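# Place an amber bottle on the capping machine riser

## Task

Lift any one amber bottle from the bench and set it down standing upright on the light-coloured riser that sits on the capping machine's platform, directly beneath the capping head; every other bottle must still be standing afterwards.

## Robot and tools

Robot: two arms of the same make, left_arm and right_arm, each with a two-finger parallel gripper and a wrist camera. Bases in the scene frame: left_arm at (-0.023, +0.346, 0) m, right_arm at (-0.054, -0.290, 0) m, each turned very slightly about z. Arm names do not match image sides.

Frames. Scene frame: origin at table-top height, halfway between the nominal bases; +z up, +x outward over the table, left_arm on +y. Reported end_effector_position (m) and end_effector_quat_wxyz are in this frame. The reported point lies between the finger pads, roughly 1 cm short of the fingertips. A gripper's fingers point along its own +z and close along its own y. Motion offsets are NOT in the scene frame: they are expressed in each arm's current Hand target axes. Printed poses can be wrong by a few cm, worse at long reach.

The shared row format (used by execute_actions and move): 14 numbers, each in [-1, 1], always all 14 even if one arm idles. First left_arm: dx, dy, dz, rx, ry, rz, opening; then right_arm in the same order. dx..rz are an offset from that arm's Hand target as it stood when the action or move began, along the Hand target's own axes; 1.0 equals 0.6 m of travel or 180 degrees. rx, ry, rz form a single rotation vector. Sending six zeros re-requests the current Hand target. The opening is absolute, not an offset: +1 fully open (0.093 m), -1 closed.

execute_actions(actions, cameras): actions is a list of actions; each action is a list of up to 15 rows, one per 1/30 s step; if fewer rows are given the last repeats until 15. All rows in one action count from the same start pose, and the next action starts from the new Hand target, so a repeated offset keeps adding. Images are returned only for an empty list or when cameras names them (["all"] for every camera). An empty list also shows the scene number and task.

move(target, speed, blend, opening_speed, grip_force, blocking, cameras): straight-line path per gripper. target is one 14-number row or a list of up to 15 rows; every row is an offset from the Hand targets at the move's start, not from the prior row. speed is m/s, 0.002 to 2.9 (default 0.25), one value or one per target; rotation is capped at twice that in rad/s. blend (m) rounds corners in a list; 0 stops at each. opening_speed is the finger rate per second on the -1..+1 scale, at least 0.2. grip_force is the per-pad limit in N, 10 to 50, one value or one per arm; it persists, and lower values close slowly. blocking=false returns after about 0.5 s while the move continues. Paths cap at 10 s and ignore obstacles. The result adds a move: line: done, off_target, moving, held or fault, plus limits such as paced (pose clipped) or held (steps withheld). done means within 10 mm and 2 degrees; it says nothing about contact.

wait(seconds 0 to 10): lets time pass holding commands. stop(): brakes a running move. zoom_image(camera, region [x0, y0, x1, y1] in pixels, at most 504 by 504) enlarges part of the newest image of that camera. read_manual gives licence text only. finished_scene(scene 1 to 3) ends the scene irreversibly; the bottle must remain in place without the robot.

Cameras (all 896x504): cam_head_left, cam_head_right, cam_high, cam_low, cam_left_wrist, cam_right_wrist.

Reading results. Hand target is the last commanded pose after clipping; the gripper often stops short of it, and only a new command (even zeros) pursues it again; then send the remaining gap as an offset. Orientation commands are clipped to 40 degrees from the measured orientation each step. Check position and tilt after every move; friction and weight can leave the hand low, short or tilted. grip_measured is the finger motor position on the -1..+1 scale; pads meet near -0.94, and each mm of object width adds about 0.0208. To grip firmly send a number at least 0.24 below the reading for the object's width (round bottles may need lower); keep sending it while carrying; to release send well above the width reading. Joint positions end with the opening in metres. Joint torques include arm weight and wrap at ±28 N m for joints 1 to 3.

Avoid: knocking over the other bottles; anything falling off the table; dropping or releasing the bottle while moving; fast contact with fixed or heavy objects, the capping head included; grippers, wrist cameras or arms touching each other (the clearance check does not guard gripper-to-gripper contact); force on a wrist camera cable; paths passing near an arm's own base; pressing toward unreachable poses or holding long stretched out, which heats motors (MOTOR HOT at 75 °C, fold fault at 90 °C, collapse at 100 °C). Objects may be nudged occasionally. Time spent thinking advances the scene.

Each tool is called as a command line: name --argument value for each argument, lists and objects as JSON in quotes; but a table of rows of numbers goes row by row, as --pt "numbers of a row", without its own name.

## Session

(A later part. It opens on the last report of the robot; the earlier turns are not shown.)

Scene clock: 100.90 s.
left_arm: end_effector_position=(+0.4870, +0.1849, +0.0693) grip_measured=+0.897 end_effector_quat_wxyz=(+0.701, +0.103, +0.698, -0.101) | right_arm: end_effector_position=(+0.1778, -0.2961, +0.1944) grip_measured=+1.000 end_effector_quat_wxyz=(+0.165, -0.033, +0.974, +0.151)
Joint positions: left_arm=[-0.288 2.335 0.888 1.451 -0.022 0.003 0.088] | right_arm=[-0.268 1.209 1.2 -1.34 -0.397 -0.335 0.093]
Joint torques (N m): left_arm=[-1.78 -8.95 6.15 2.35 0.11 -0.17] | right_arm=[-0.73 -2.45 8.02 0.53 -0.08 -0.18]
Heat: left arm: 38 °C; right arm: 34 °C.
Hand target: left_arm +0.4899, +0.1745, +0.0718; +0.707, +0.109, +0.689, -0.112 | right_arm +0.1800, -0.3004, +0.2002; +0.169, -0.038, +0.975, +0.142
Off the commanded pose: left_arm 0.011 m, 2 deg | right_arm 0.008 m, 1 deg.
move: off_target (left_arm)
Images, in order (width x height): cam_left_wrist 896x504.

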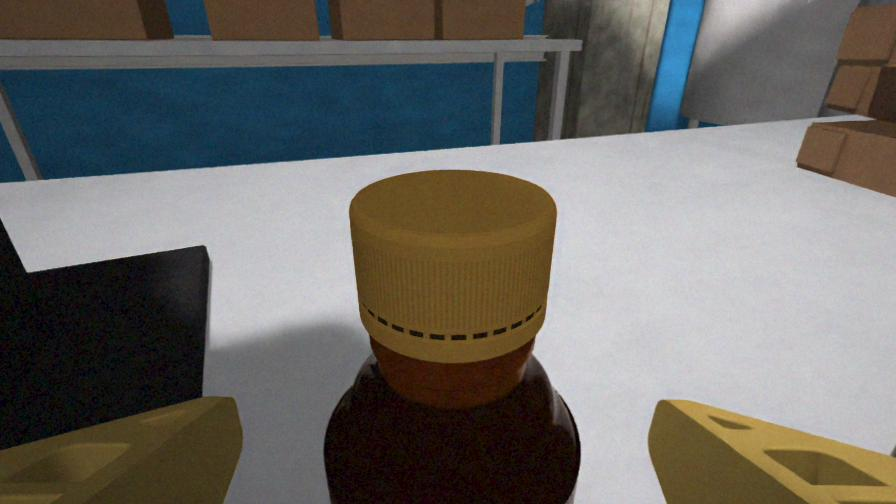

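move --target '[0, 0, 0, 0, 0, 0, -0.24, 0, 0, 0, 0, 0, 0, 1]' --speed 0.05 --opening_speed 1.0 --cameras '["cam_left_wrist", "cam_low", "cam_high"]'

Scene clock: 102.97 s.
left_arm: end_effector_position=(+0.4880, +0.1809, +0.0734) grip_measured=-0.094 end_effector_quat_wxyz=(+0.705, +0.104, +0.693, -0.104) | right_arm: end_effector_position=(+0.1778, -0.2961, +0.1944) grip_measured=+1.000 end_effector_quat_wxyz=(+0.165, -0.033, +0.974, +0.151)
Joint positions: left_arm=[-0.294 2.335 0.898 1.454 -0.023 0.003 0.041] | right_arm=[-0.268 1.209 1.2 -1.34 -0.397 -0.335 0.093]
Joint torques (N m): left_arm=[-1.1 -8.96 5.5 2.3 0.12 -0.17] | right_arm=[-0.73 -2.45 8.02 0.53 -0.07 -0.18]
Heat: left arm: 38 °C; right arm: 34 °C.
Hand target: left_arm +0.4898, +0.1744, +0.0718; +0.707, +0.109, +0.689, -0.112 | right_arm +0.1800, -0.3004, +0.2002; +0.169, -0.038, +0.975, +0.142
Off the commanded pose: left_arm 0.007 m, 1 deg | right_arm 0.008 m, 1 deg.
move: done
Images, in order (width x height): cam_high 896x504, cam_low 896x504, cam_left_wrist 896x504.

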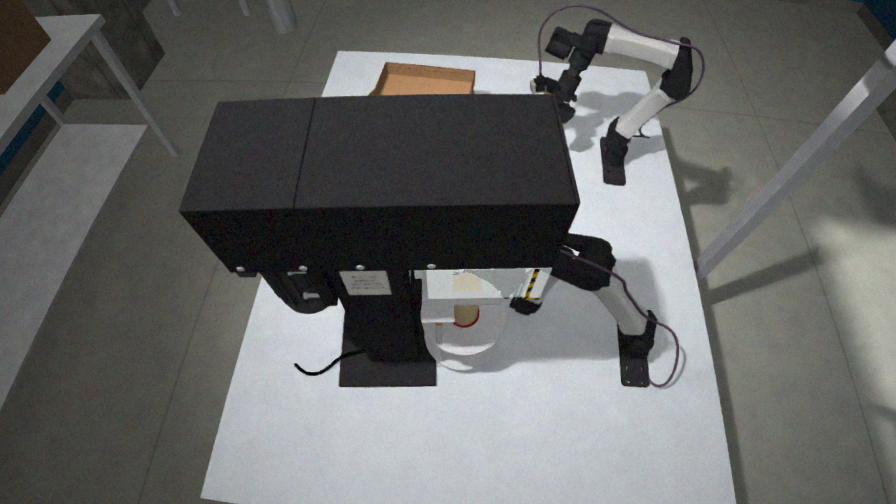

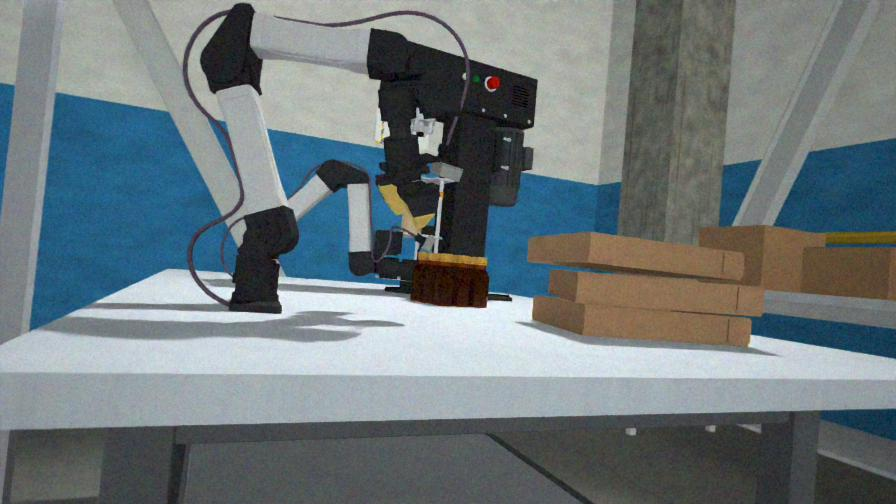

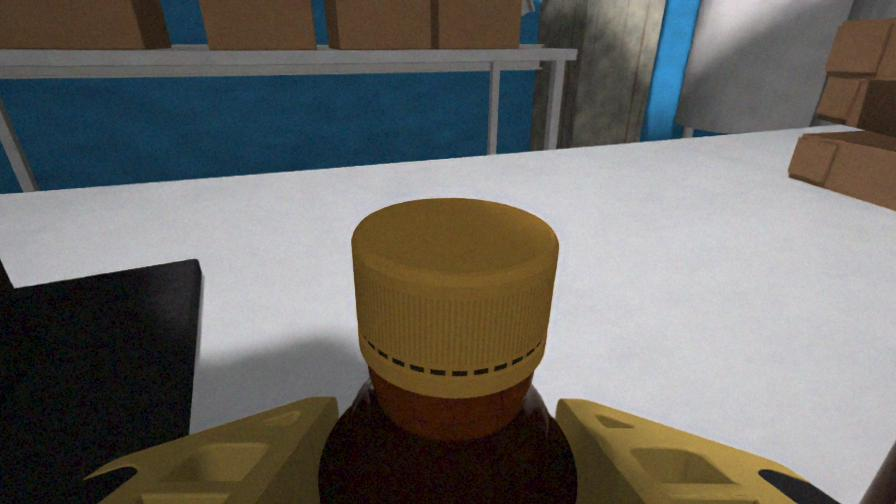

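move --pt "-0.0583 0.0048 0 0 0 0 -0.24 0 0 0 0 0 0 1" --pt "-0.1535 0.0143 -0.2642 0 0 0 -0.24 0 0 0 0 0 0 1" --pt "-0.456 0.1012 -0.365 -0.055 0 0.0013 -0.24 0 0 0 0 0 0 1" --pt "-0.5482 0.181 -0.3863 -0.1078 0 0.0026 -0.24 0 0 0 0 0 0 1" --speed '[0.06, 0.18, 0.2, 0.12]' --blend '[0.01, 0.04, 0.04, 0]' --cameras '["all"]'

Scene clock: 111.80 s.
left_arm: end_effector_position=(+0.2960, +0.3485, +0.3582) grip_measured=-0.107 end_effector_quat_wxyz=(+0.679, -0.003, +0.734, +0.005) | right_arm: end_effector_position=(+0.1778, -0.2961, +0.1944) grip_measured=+1.000 end_effector_quat_wxyz=(+0.165, -0.033, +0.974, +0.151)
Joint positions: left_arm=[0.029 0.801 0.858 -0.134 -0.007 0.003 0.04] | right_arm=[-0.268 1.209 1.2 -1.34 -0.397 -0.335 0.093]
Joint torques (N m): left_arm=[0.36 -0.84 10.81 2.84 -0.03 -0.17] | right_arm=[-0.73 -2.45 8.02 0.54 -0.07 -0.18]
Heat: left arm: 39 °C; right arm: 34 °C.
Hand target: left_arm +0.2950, +0.3521, +0.3945; +0.716, -0.009, +0.698, +0.009 | right_arm +0.1800, -0.3004, +0.2002; +0.169, -0.038, +0.975, +0.142
Off the commanded pose: left_arm 0.037 m, 6 deg | right_arm 0.008 m, 1 deg.
move: off_target (left_arm)

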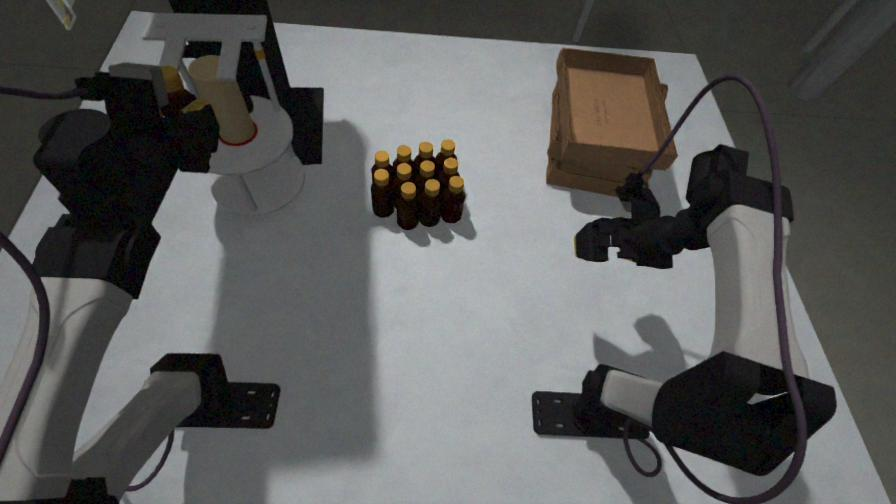

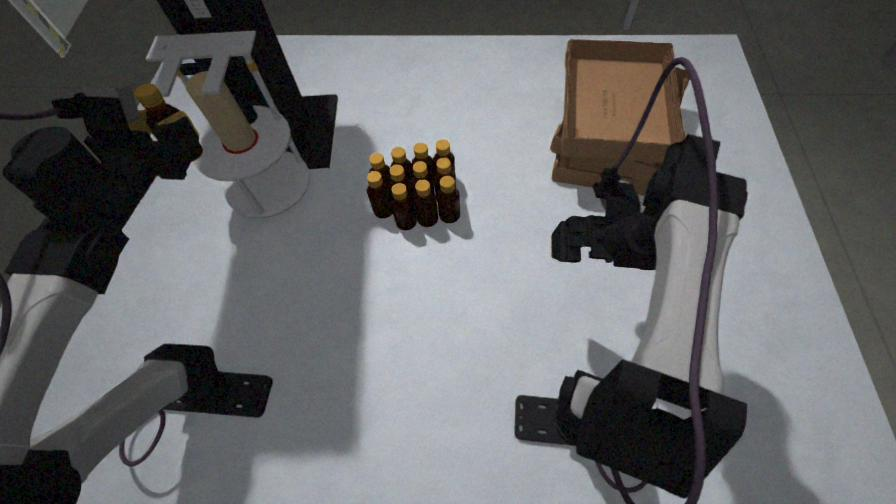

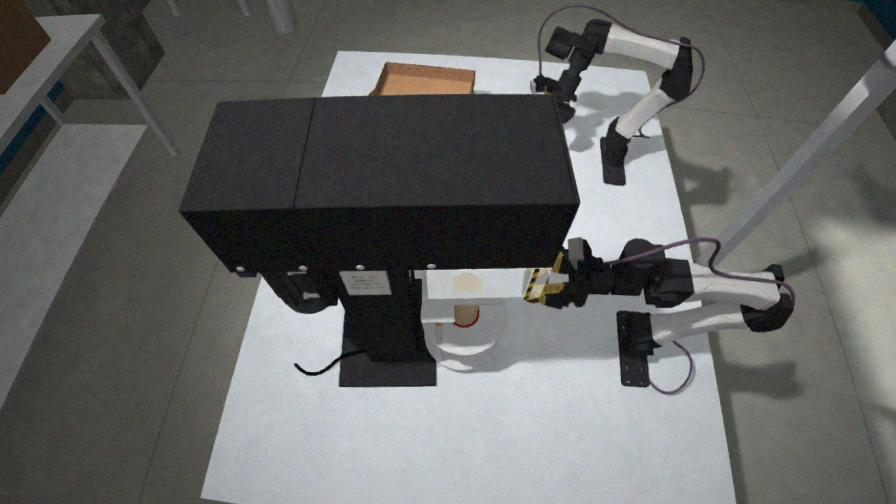

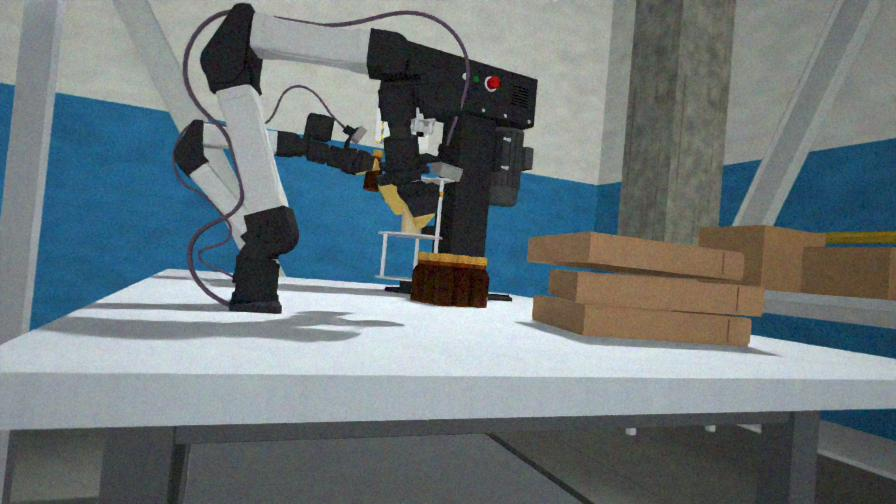

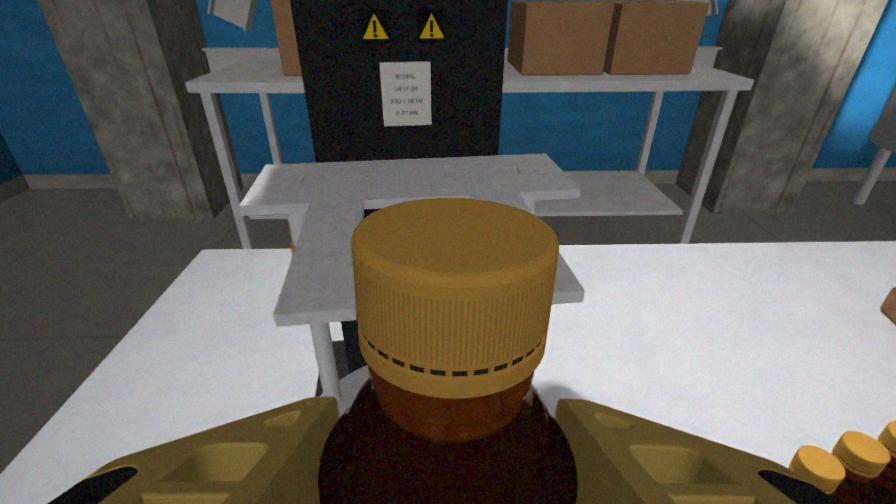

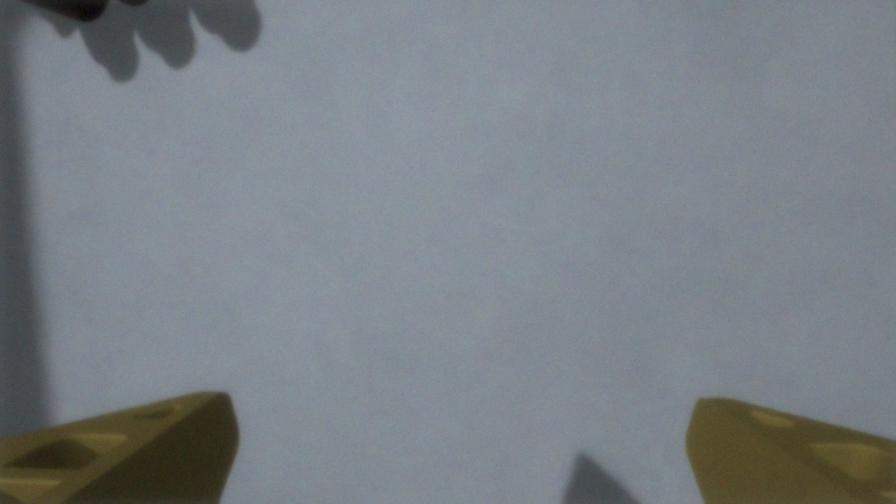

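zoom_image --camera "cam_head_left" --region '[340, 120, 500, 240]'

zoom_image --camera "cam_left_wrist" --region '[220, 140, 620, 440]'

zoom_image --camera "cam_low" --region '[340, 60, 560, 320]'

Scaled by 3.150 from the camera's 896x504 image, which has a finer 1280x720 frame.

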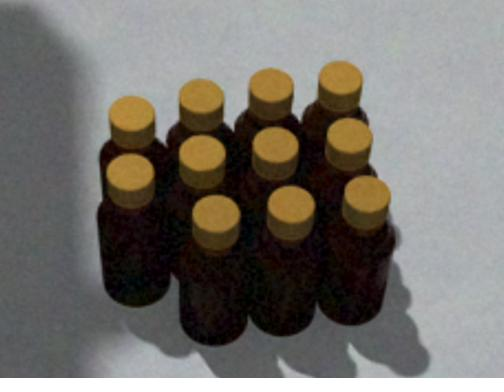

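Scaled by 1.260 from the camera's 896x504 image, which has a finer 1280x720 frame.

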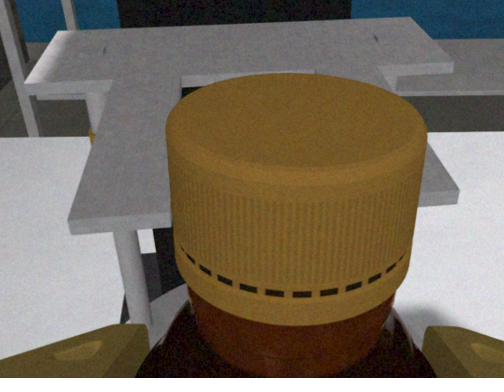

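Scaled by 1.938 from the camera's 896x504 image, which has a finer 1280x720 frame.

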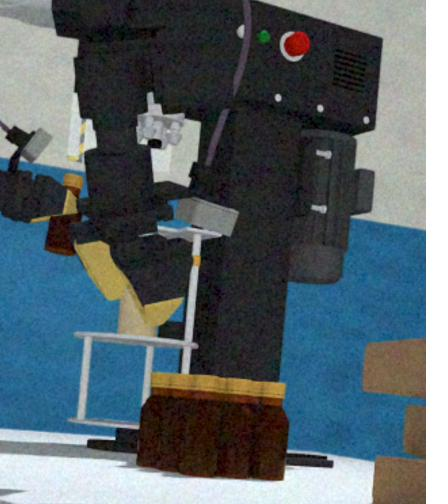

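move --target '[-0.06, 0.0092, 0.0017, 0, -0.033, 0, -0.24, 0, 0, 0, 0, 0, 0, 1]' --speed 0.08 --cameras '["cam_left_wrist", "cam_low", "cam_head_left"]'

Scene clock: 117.20 s.
left_arm: end_effector_position=(+0.2971, +0.3575, +0.3865) grip_measured=-0.107 end_effector_quat_wxyz=(+0.707, -0.010, +0.707, +0.012) | right_arm: end_effector_position=(+0.1778, -0.2961, +0.1944) grip_measured=+1.000 end_effector_quat_wxyz=(+0.165, -0.033, +0.974, +0.151)
Joint positions: left_arm=[0.066 0.816 0.902 -0.086 0.009 0.003 0.04] | right_arm=[-0.268 1.209 1.2 -1.34 -0.397 -0.335 0.093]
Joint torques (N m): left_arm=[0.4 -0.69 11.03 3.08 0.14 -0.19] | right_arm=[-0.75 -2.45 8.02 0.54 -0.07 -0.18]
Heat: left arm: 39 °C; right arm: 34 °C.
Hand target: left_arm +0.2949, +0.3575, +0.4306; +0.751, -0.009, +0.660, +0.009 | right_arm +0.1800, -0.3004, +0.2002; +0.169, -0.038, +0.975, +0.142
Off the commanded pose: left_arm 0.044 m, 7 deg | right_arm 0.008 m, 1 deg.
move: off_target (left_arm)
Images, in order (width x height): cam_head_left 896x504, cam_low 896x504, cam_left_wrist 896x504.

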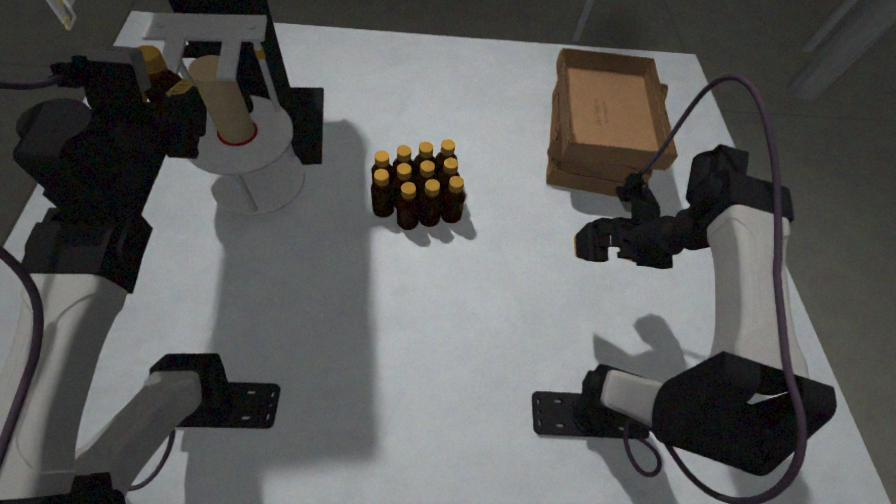

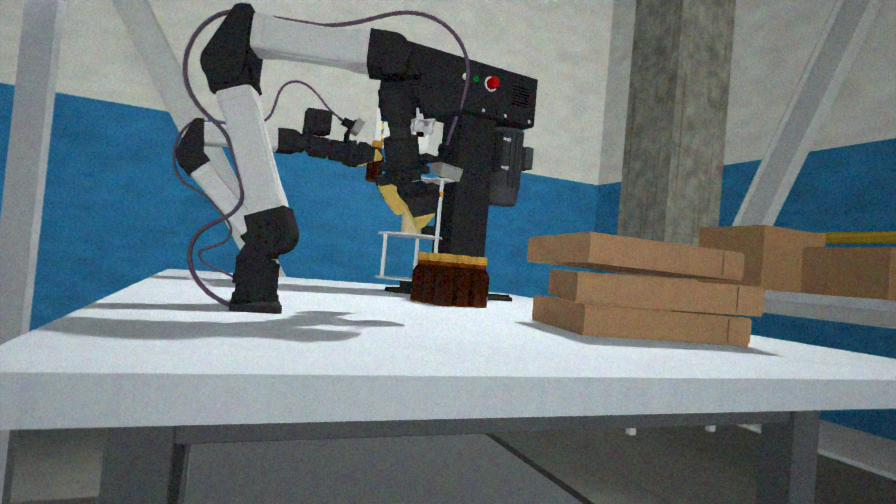

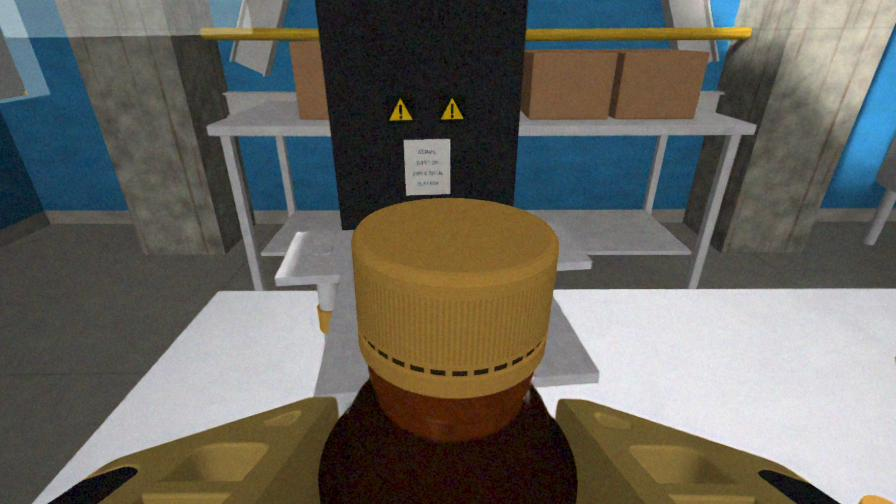

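zoom_image --camera "cam_left_wrist" --region '[250, 200, 650, 460]'

zoom_image --camera "cam_low" --region '[340, 90, 480, 250]'

zoom_image --camera "cam_head_left" --region '[90, 0, 330, 180]'

Scaled by 1.260 from the camera's 896x504 image, which has a finer 1280x720 frame.

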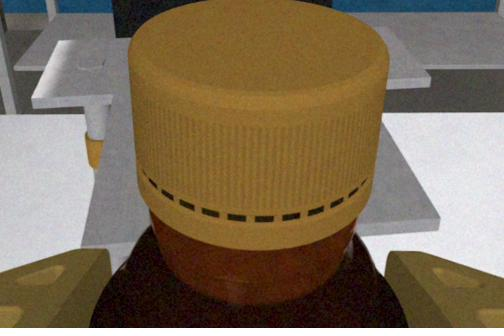

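Scaled by 3.150 from the camera's 896x504 image, which has a finer 1280x720 frame.

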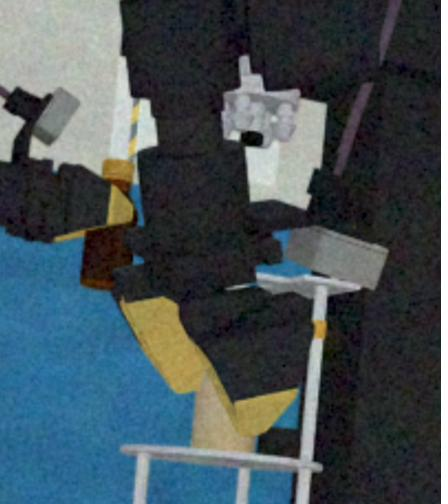

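Scaled by 2.100 from the camera's 896x504 image, which has a finer 1280x720 frame.

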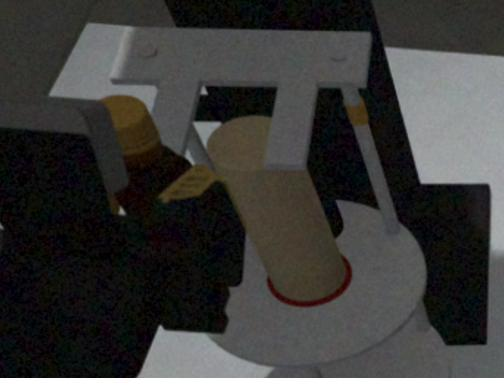

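move --pt "0 0 0 0 0 0 -0.24 0.088 -0.1703 -0.12 0.0567 -0.044 0.1507 1" --pt "0 0 0 0 0 0 -0.24 0.217 -0.3143 -0.2662 0.1135 -0.0881 0.3013 1" --speed 0.25 --blend 0.05 --cameras '["cam_low", "cam_left_wrist"]'

Scene clock: 122.13 s.
left_arm: end_effector_position=(+0.2971, +0.3575, +0.3865) grip_measured=-0.107 end_effector_quat_wxyz=(+0.707, -0.010, +0.707, +0.012) | right_arm: end_effector_position=(+0.0281, -0.5287, +0.2440) grip_measured=+1.000 end_effector_quat_wxyz=(+0.210, +0.451, +0.867, +0.036)
Joint positions: left_arm=[0.066 0.816 0.902 -0.086 0.01 0.003 0.04] | right_arm=[-1.457 1.392 1.546 -1.557 -0.396 -0.508 0.093]
Joint torques (N m): left_arm=[0.42 -0.69 11.03 3.08 0.16 -0.19] | right_arm=[-0.62 -3.73 7.53 0.42 -0.37 0.09]
Heat: left arm: 42 °C; right arm: 34 °C.
Hand target: left_arm +0.2949, +0.3575, +0.4306; +0.751, -0.009, +0.660, +0.009 | right_arm +0.0296, -0.5303, +0.2505; +0.217, +0.455, +0.863, +0.038
Off the commanded pose: left_arm 0.044 m, 7 deg | right_arm 0.007 m, 1 deg.
move: off_target (left_arm)
Images, in order (width x height): cam_low 896x504, cam_left_wrist 896x504.

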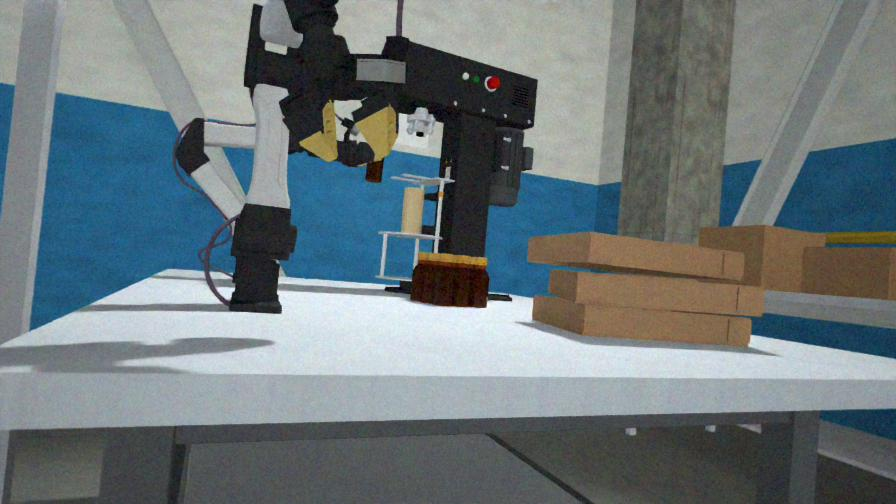

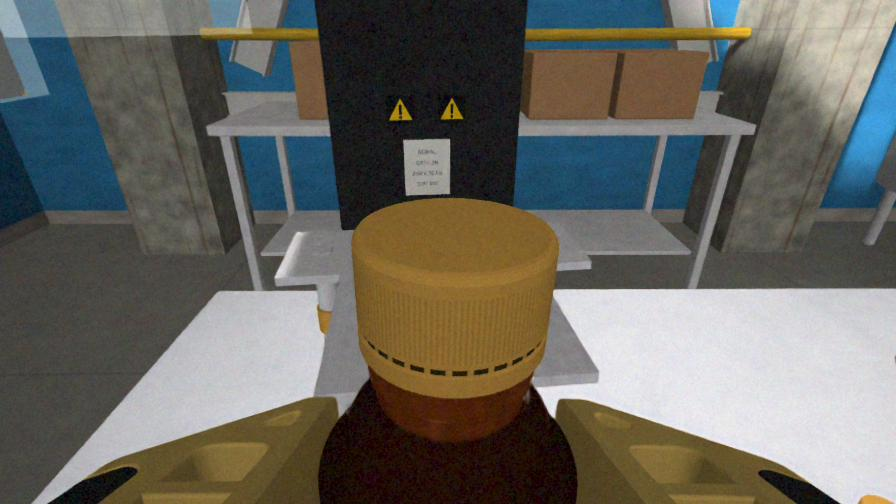

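zoom_image --camera "cam_low" --region '[330, 90, 480, 290]'

Scaled by 2.520 from the camera's 896x504 image, which has a finer 1280x720 frame.

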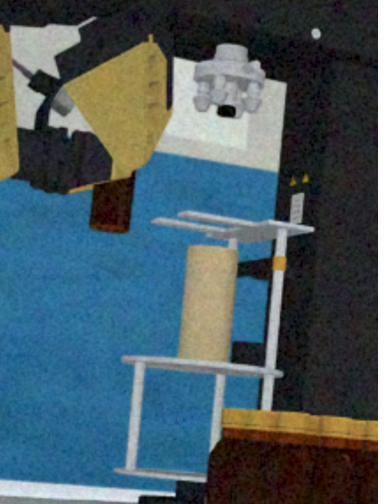

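move --target '[0, -0.0117, 0, 0, 0, 0, -0.24, 0, 0, 0, 0, 0, 0, 1]' --speed 0.05 --cameras '["cam_left_wrist"]'

Scene clock: 125.77 s.
left_arm: end_effector_position=(+0.2973, +0.3503, +0.3865) grip_measured=-0.107 end_effector_quat_wxyz=(+0.707, -0.004, +0.707, +0.007) | right_arm: end_effector_position=(+0.0281, -0.5286, +0.2440) grip_measured=+1.000 end_effector_quat_wxyz=(+0.209, +0.451, +0.867, +0.036)
Joint positions: left_arm=[0.037 0.816 0.902 -0.086 -0.004 0.003 0.04] | right_arm=[-1.457 1.392 1.546 -1.557 -0.396 -0.508 0.093]
Joint torques (N m): left_arm=[-1.18 -0.68 11.02 3.08 -0.12 -0.16] | right_arm=[-0.61 -3.71 7.51 0.42 -0.37 0.08]
Heat: left arm: 43 °C; right arm: 34 °C.
Hand target: left_arm +0.2951, +0.3506, +0.4306; +0.751, -0.009, +0.660, +0.009 | right_arm +0.0296, -0.5303, +0.2505; +0.218, +0.455, +0.863, +0.038
Off the commanded pose: left_arm 0.044 m, 7 deg | right_arm 0.007 m, 1 deg.
move: off_target (left_arm)
Images, in order (width x height): cam_left_wrist 896x504.

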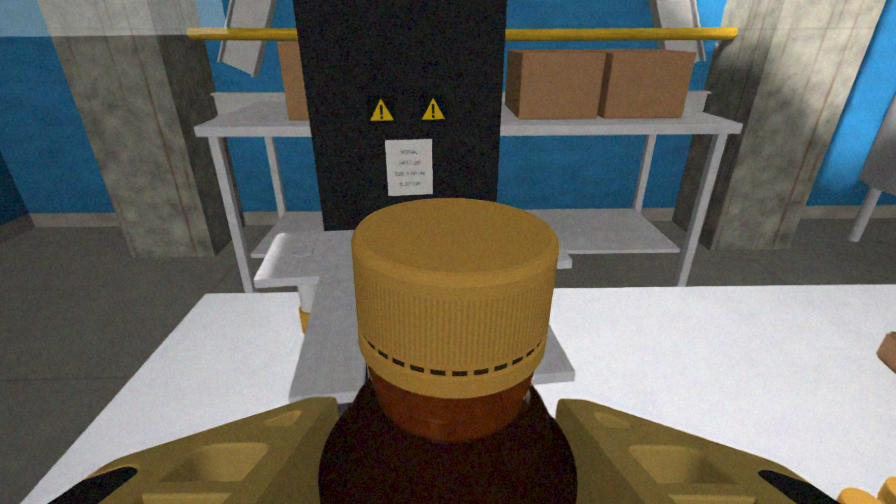

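move --target '[0.0082, 0.0055, 0.063, 0, 0, 0, -0.24, 0, 0, 0, 0, 0, 0, 1]' --speed 0.06 --cameras '["cam_left_wrist", "cam_low", "cam_head_left", "cam_head_right", "cam_high"]'

Scene clock: 128.17 s.
left_arm: end_effector_position=(+0.3331, +0.3523, +0.3856) grip_measured=-0.107 end_effector_quat_wxyz=(+0.707, -0.006, +0.707, +0.008) | right_arm: end_effector_position=(+0.0281, -0.5286, +0.2440) grip_measured=+1.000 end_effector_quat_wxyz=(+0.209, +0.451, +0.867, +0.036)
Joint positions: left_arm=[0.041 0.957 0.943 0.014 -0.004 0.003 0.04] | right_arm=[-1.457 1.392 1.546 -1.557 -0.396 -0.508 0.093]
Joint torques (N m): left_arm=[0.43 -1.58 11.47 3.09 0.06 -0.17] | right_arm=[-0.62 -3.71 7.51 0.42 -0.37 0.08]
Heat: left arm: 44 °C; right arm: 34 °C.
Hand target: left_arm +0.3332, +0.3548, +0.4304; +0.751, -0.009, +0.660, +0.009 | right_arm +0.0296, -0.5303, +0.2505; +0.218, +0.455, +0.863, +0.038
Off the commanded pose: left_arm 0.045 m, 7 deg | right_arm 0.007 m, 1 deg.
move: off_target (left_arm)
Images, in order (width x height): cam_head_left 896x504, cam_head_right 896x504, cam_high 896x504, cam_low 896x504, cam_left_wrist 896x504.

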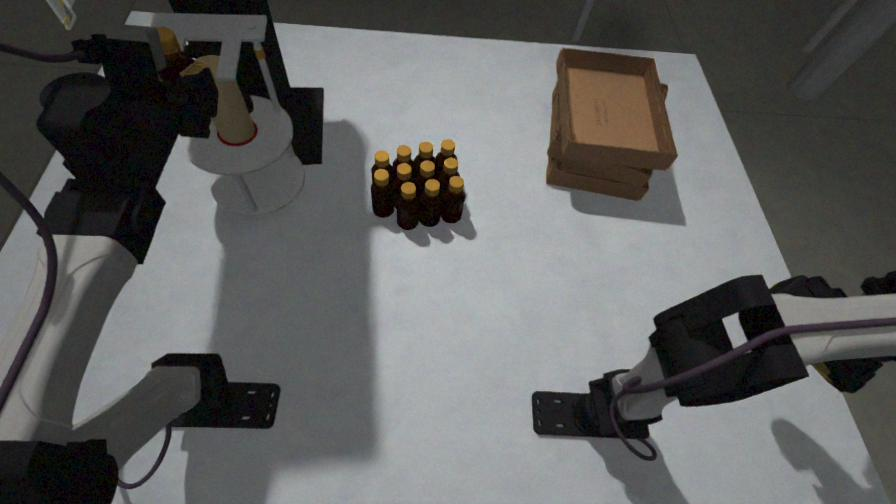

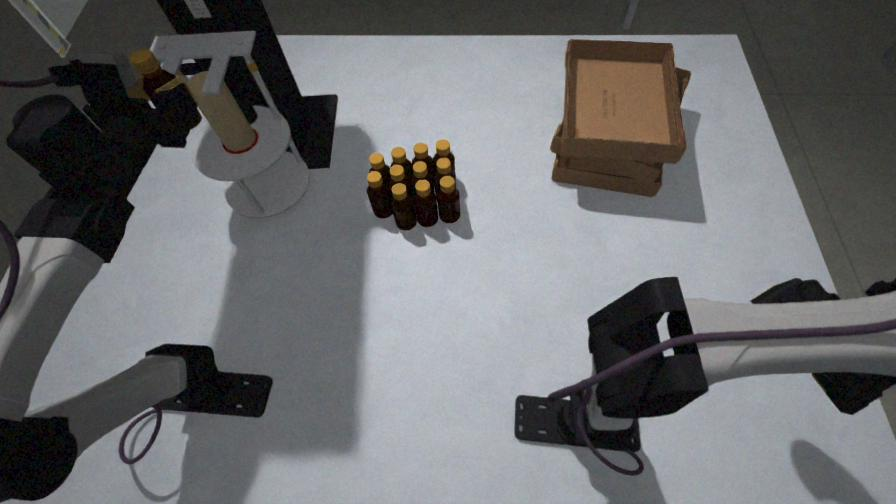

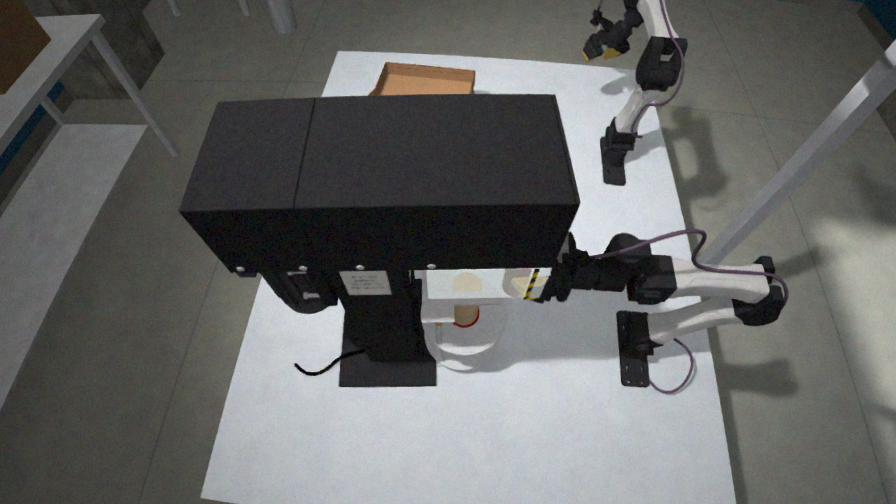

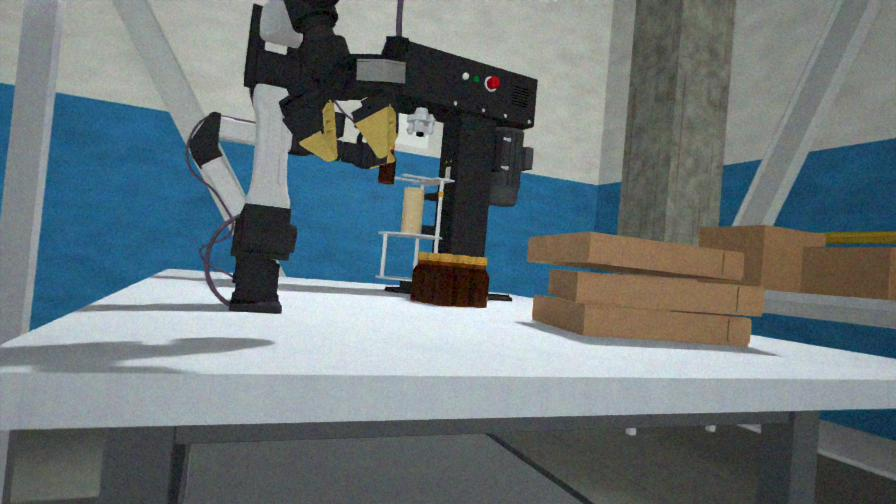

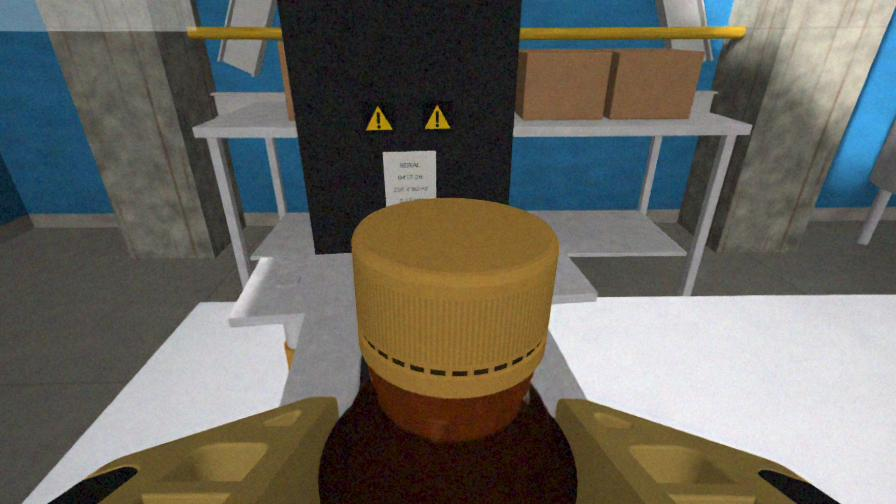

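zoom_image --camera "cam_left_wrist" --region '[220, 240, 660, 504]'

zoom_image --camera "cam_low" --region '[330, 90, 480, 290]'

zoom_image --camera "cam_head_left" --region '[90, 0, 330, 180]'

zoom_image --camera "cam_high" --region '[400, 220, 620, 360]'

Scaled by 1.145 from the camera's 896x504 image, which has a finer 1280x720 frame.

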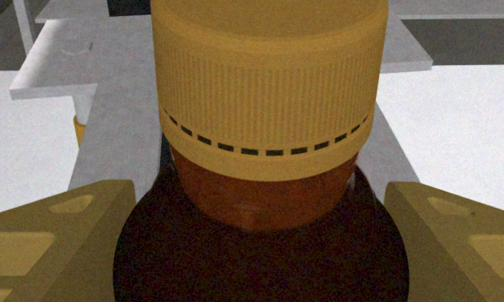

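Scaled by 2.520 from the camera's 896x504 image, which has a finer 1280x720 frame.

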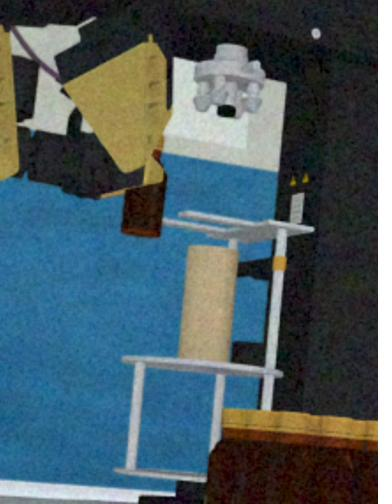

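Scaled by 2.100 from the camera's 896x504 image, which has a finer 1280x720 frame.

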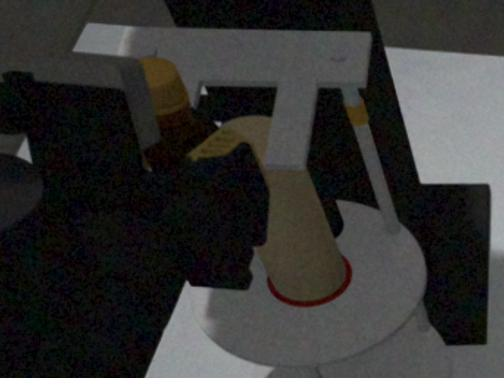

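Scaled by 2.291 from the camera's 896x504 image, which has a finer 1280x720 frame.

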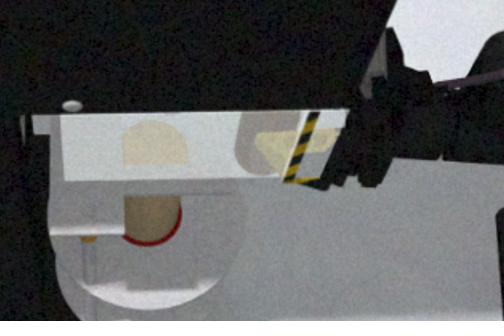

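move --target '[0.0023, 0.006, 0.0703, 0, 0, 0, -0.24, 0, 0, 0, 0, 0, 0, 1]' --speed 0.05 --cameras '["cam_left_wrist", "cam_low", "cam_head_left", "cam_high"]'

zoom_image --camera "cam_low" --region '[330, 90, 480, 290]'

zoom_image --camera "cam_left_wrist" --region '[220, 240, 660, 504]'

zoom_image --camera "cam_high" --region '[400, 220, 620, 360]'

Scene clock: 131.83 s.
left_arm: end_effector_position=(+0.3740, +0.3572, +0.3869) grip_measured=-0.107 end_effector_quat_wxyz=(+0.704, -0.008, +0.710, +0.010) | right_arm: end_effector_position=(+0.0281, -0.5286, +0.2440) grip_measured=+1.000 end_effector_quat_wxyz=(+0.209, +0.451, +0.867, +0.036)
Joint positions: left_arm=[0.056 1.122 1.032 0.081 0.005 0.003 0.04] | right_arm=[-1.457 1.392 1.546 -1.557 -0.396 -0.508 0.093]
Joint torques (N m): left_arm=[0.57 -3.22 11.7 3.14 0.12 -0.18] | right_arm=[-0.62 -3.71 7.51 0.42 -0.37 0.08]
Heat: left arm: 45 °C; right arm: 34 °C.
Hand target: left_arm +0.3751, +0.3594, +0.4346; +0.751, -0.009, +0.660, +0.009 | right_arm +0.0296, -0.5303, +0.2505; +0.218, +0.455, +0.863, +0.038
Off the commanded pose: left_arm 0.048 m, 8 deg | right_arm 0.007 m, 1 deg.
move: off_target (left_arm)
Images, in order (width x height): cam_head_left 896x504, cam_high 896x504, cam_low 896x504, cam_left_wrist 896x504.

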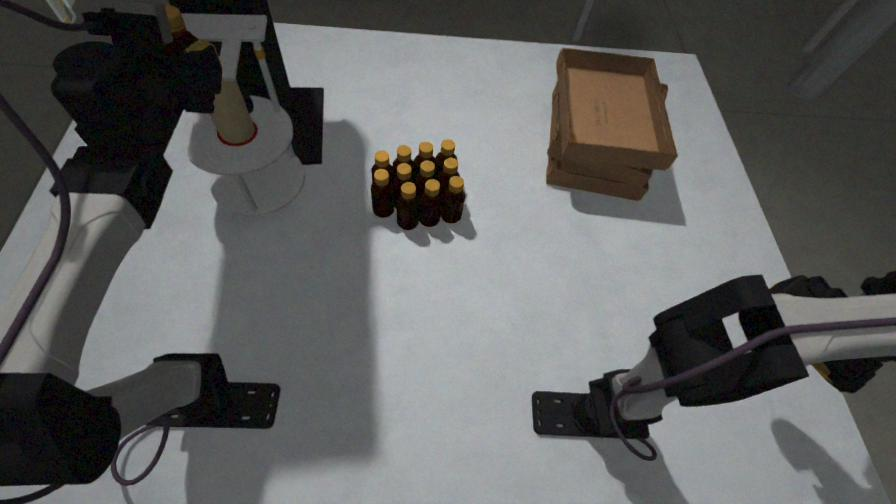

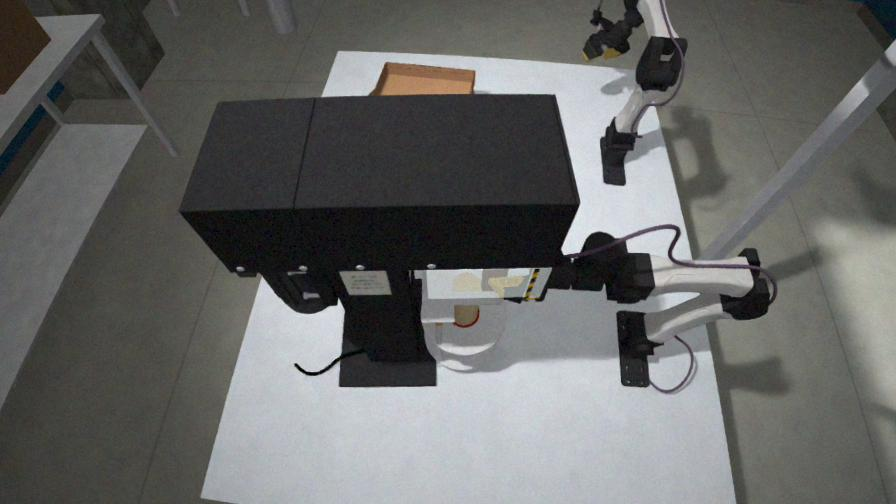

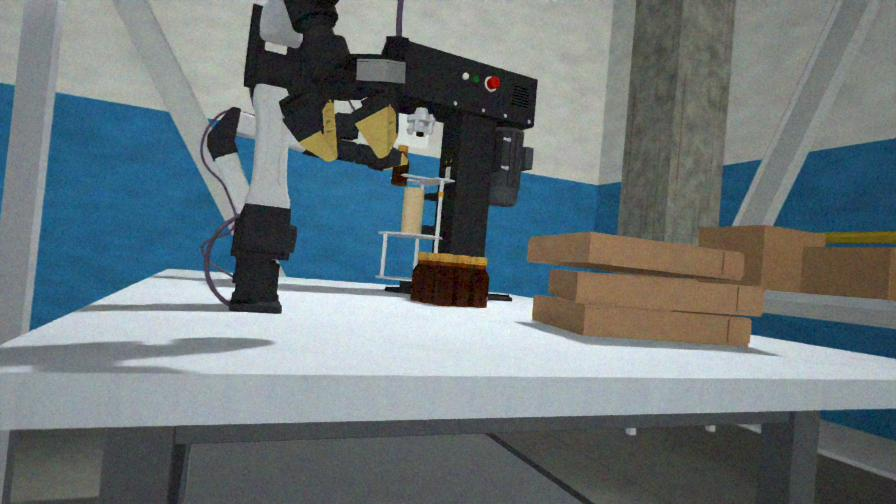

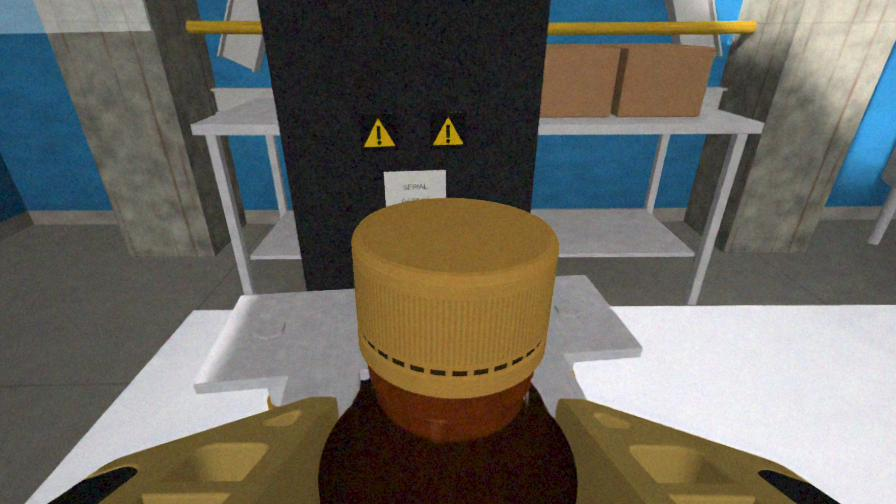

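Scaled by 2.520 from the camera's 896x504 image, which has a finer 1280x720 frame.

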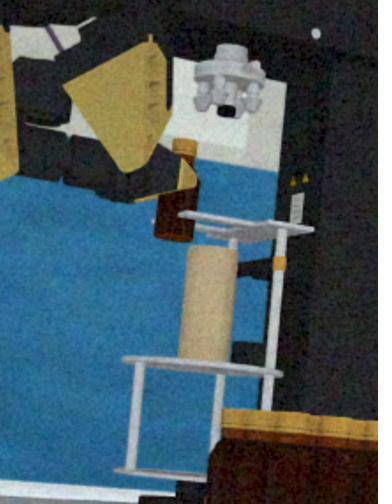

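Scaled by 1.145 from the camera's 896x504 image, which has a finer 1280x720 frame.

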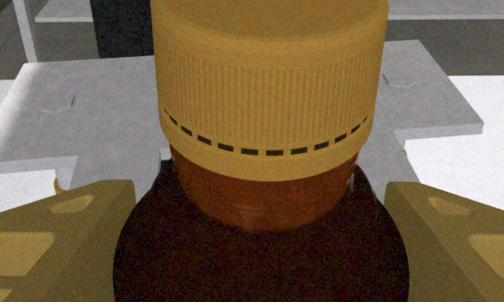

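Scaled by 2.291 from the camera's 896x504 image, which has a finer 1280x720 frame.

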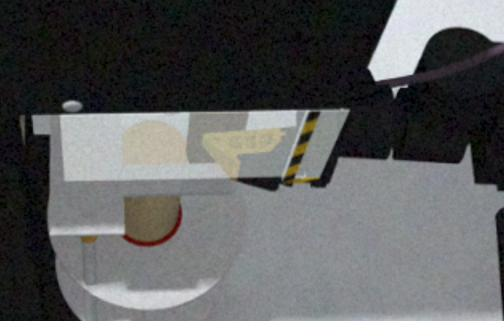

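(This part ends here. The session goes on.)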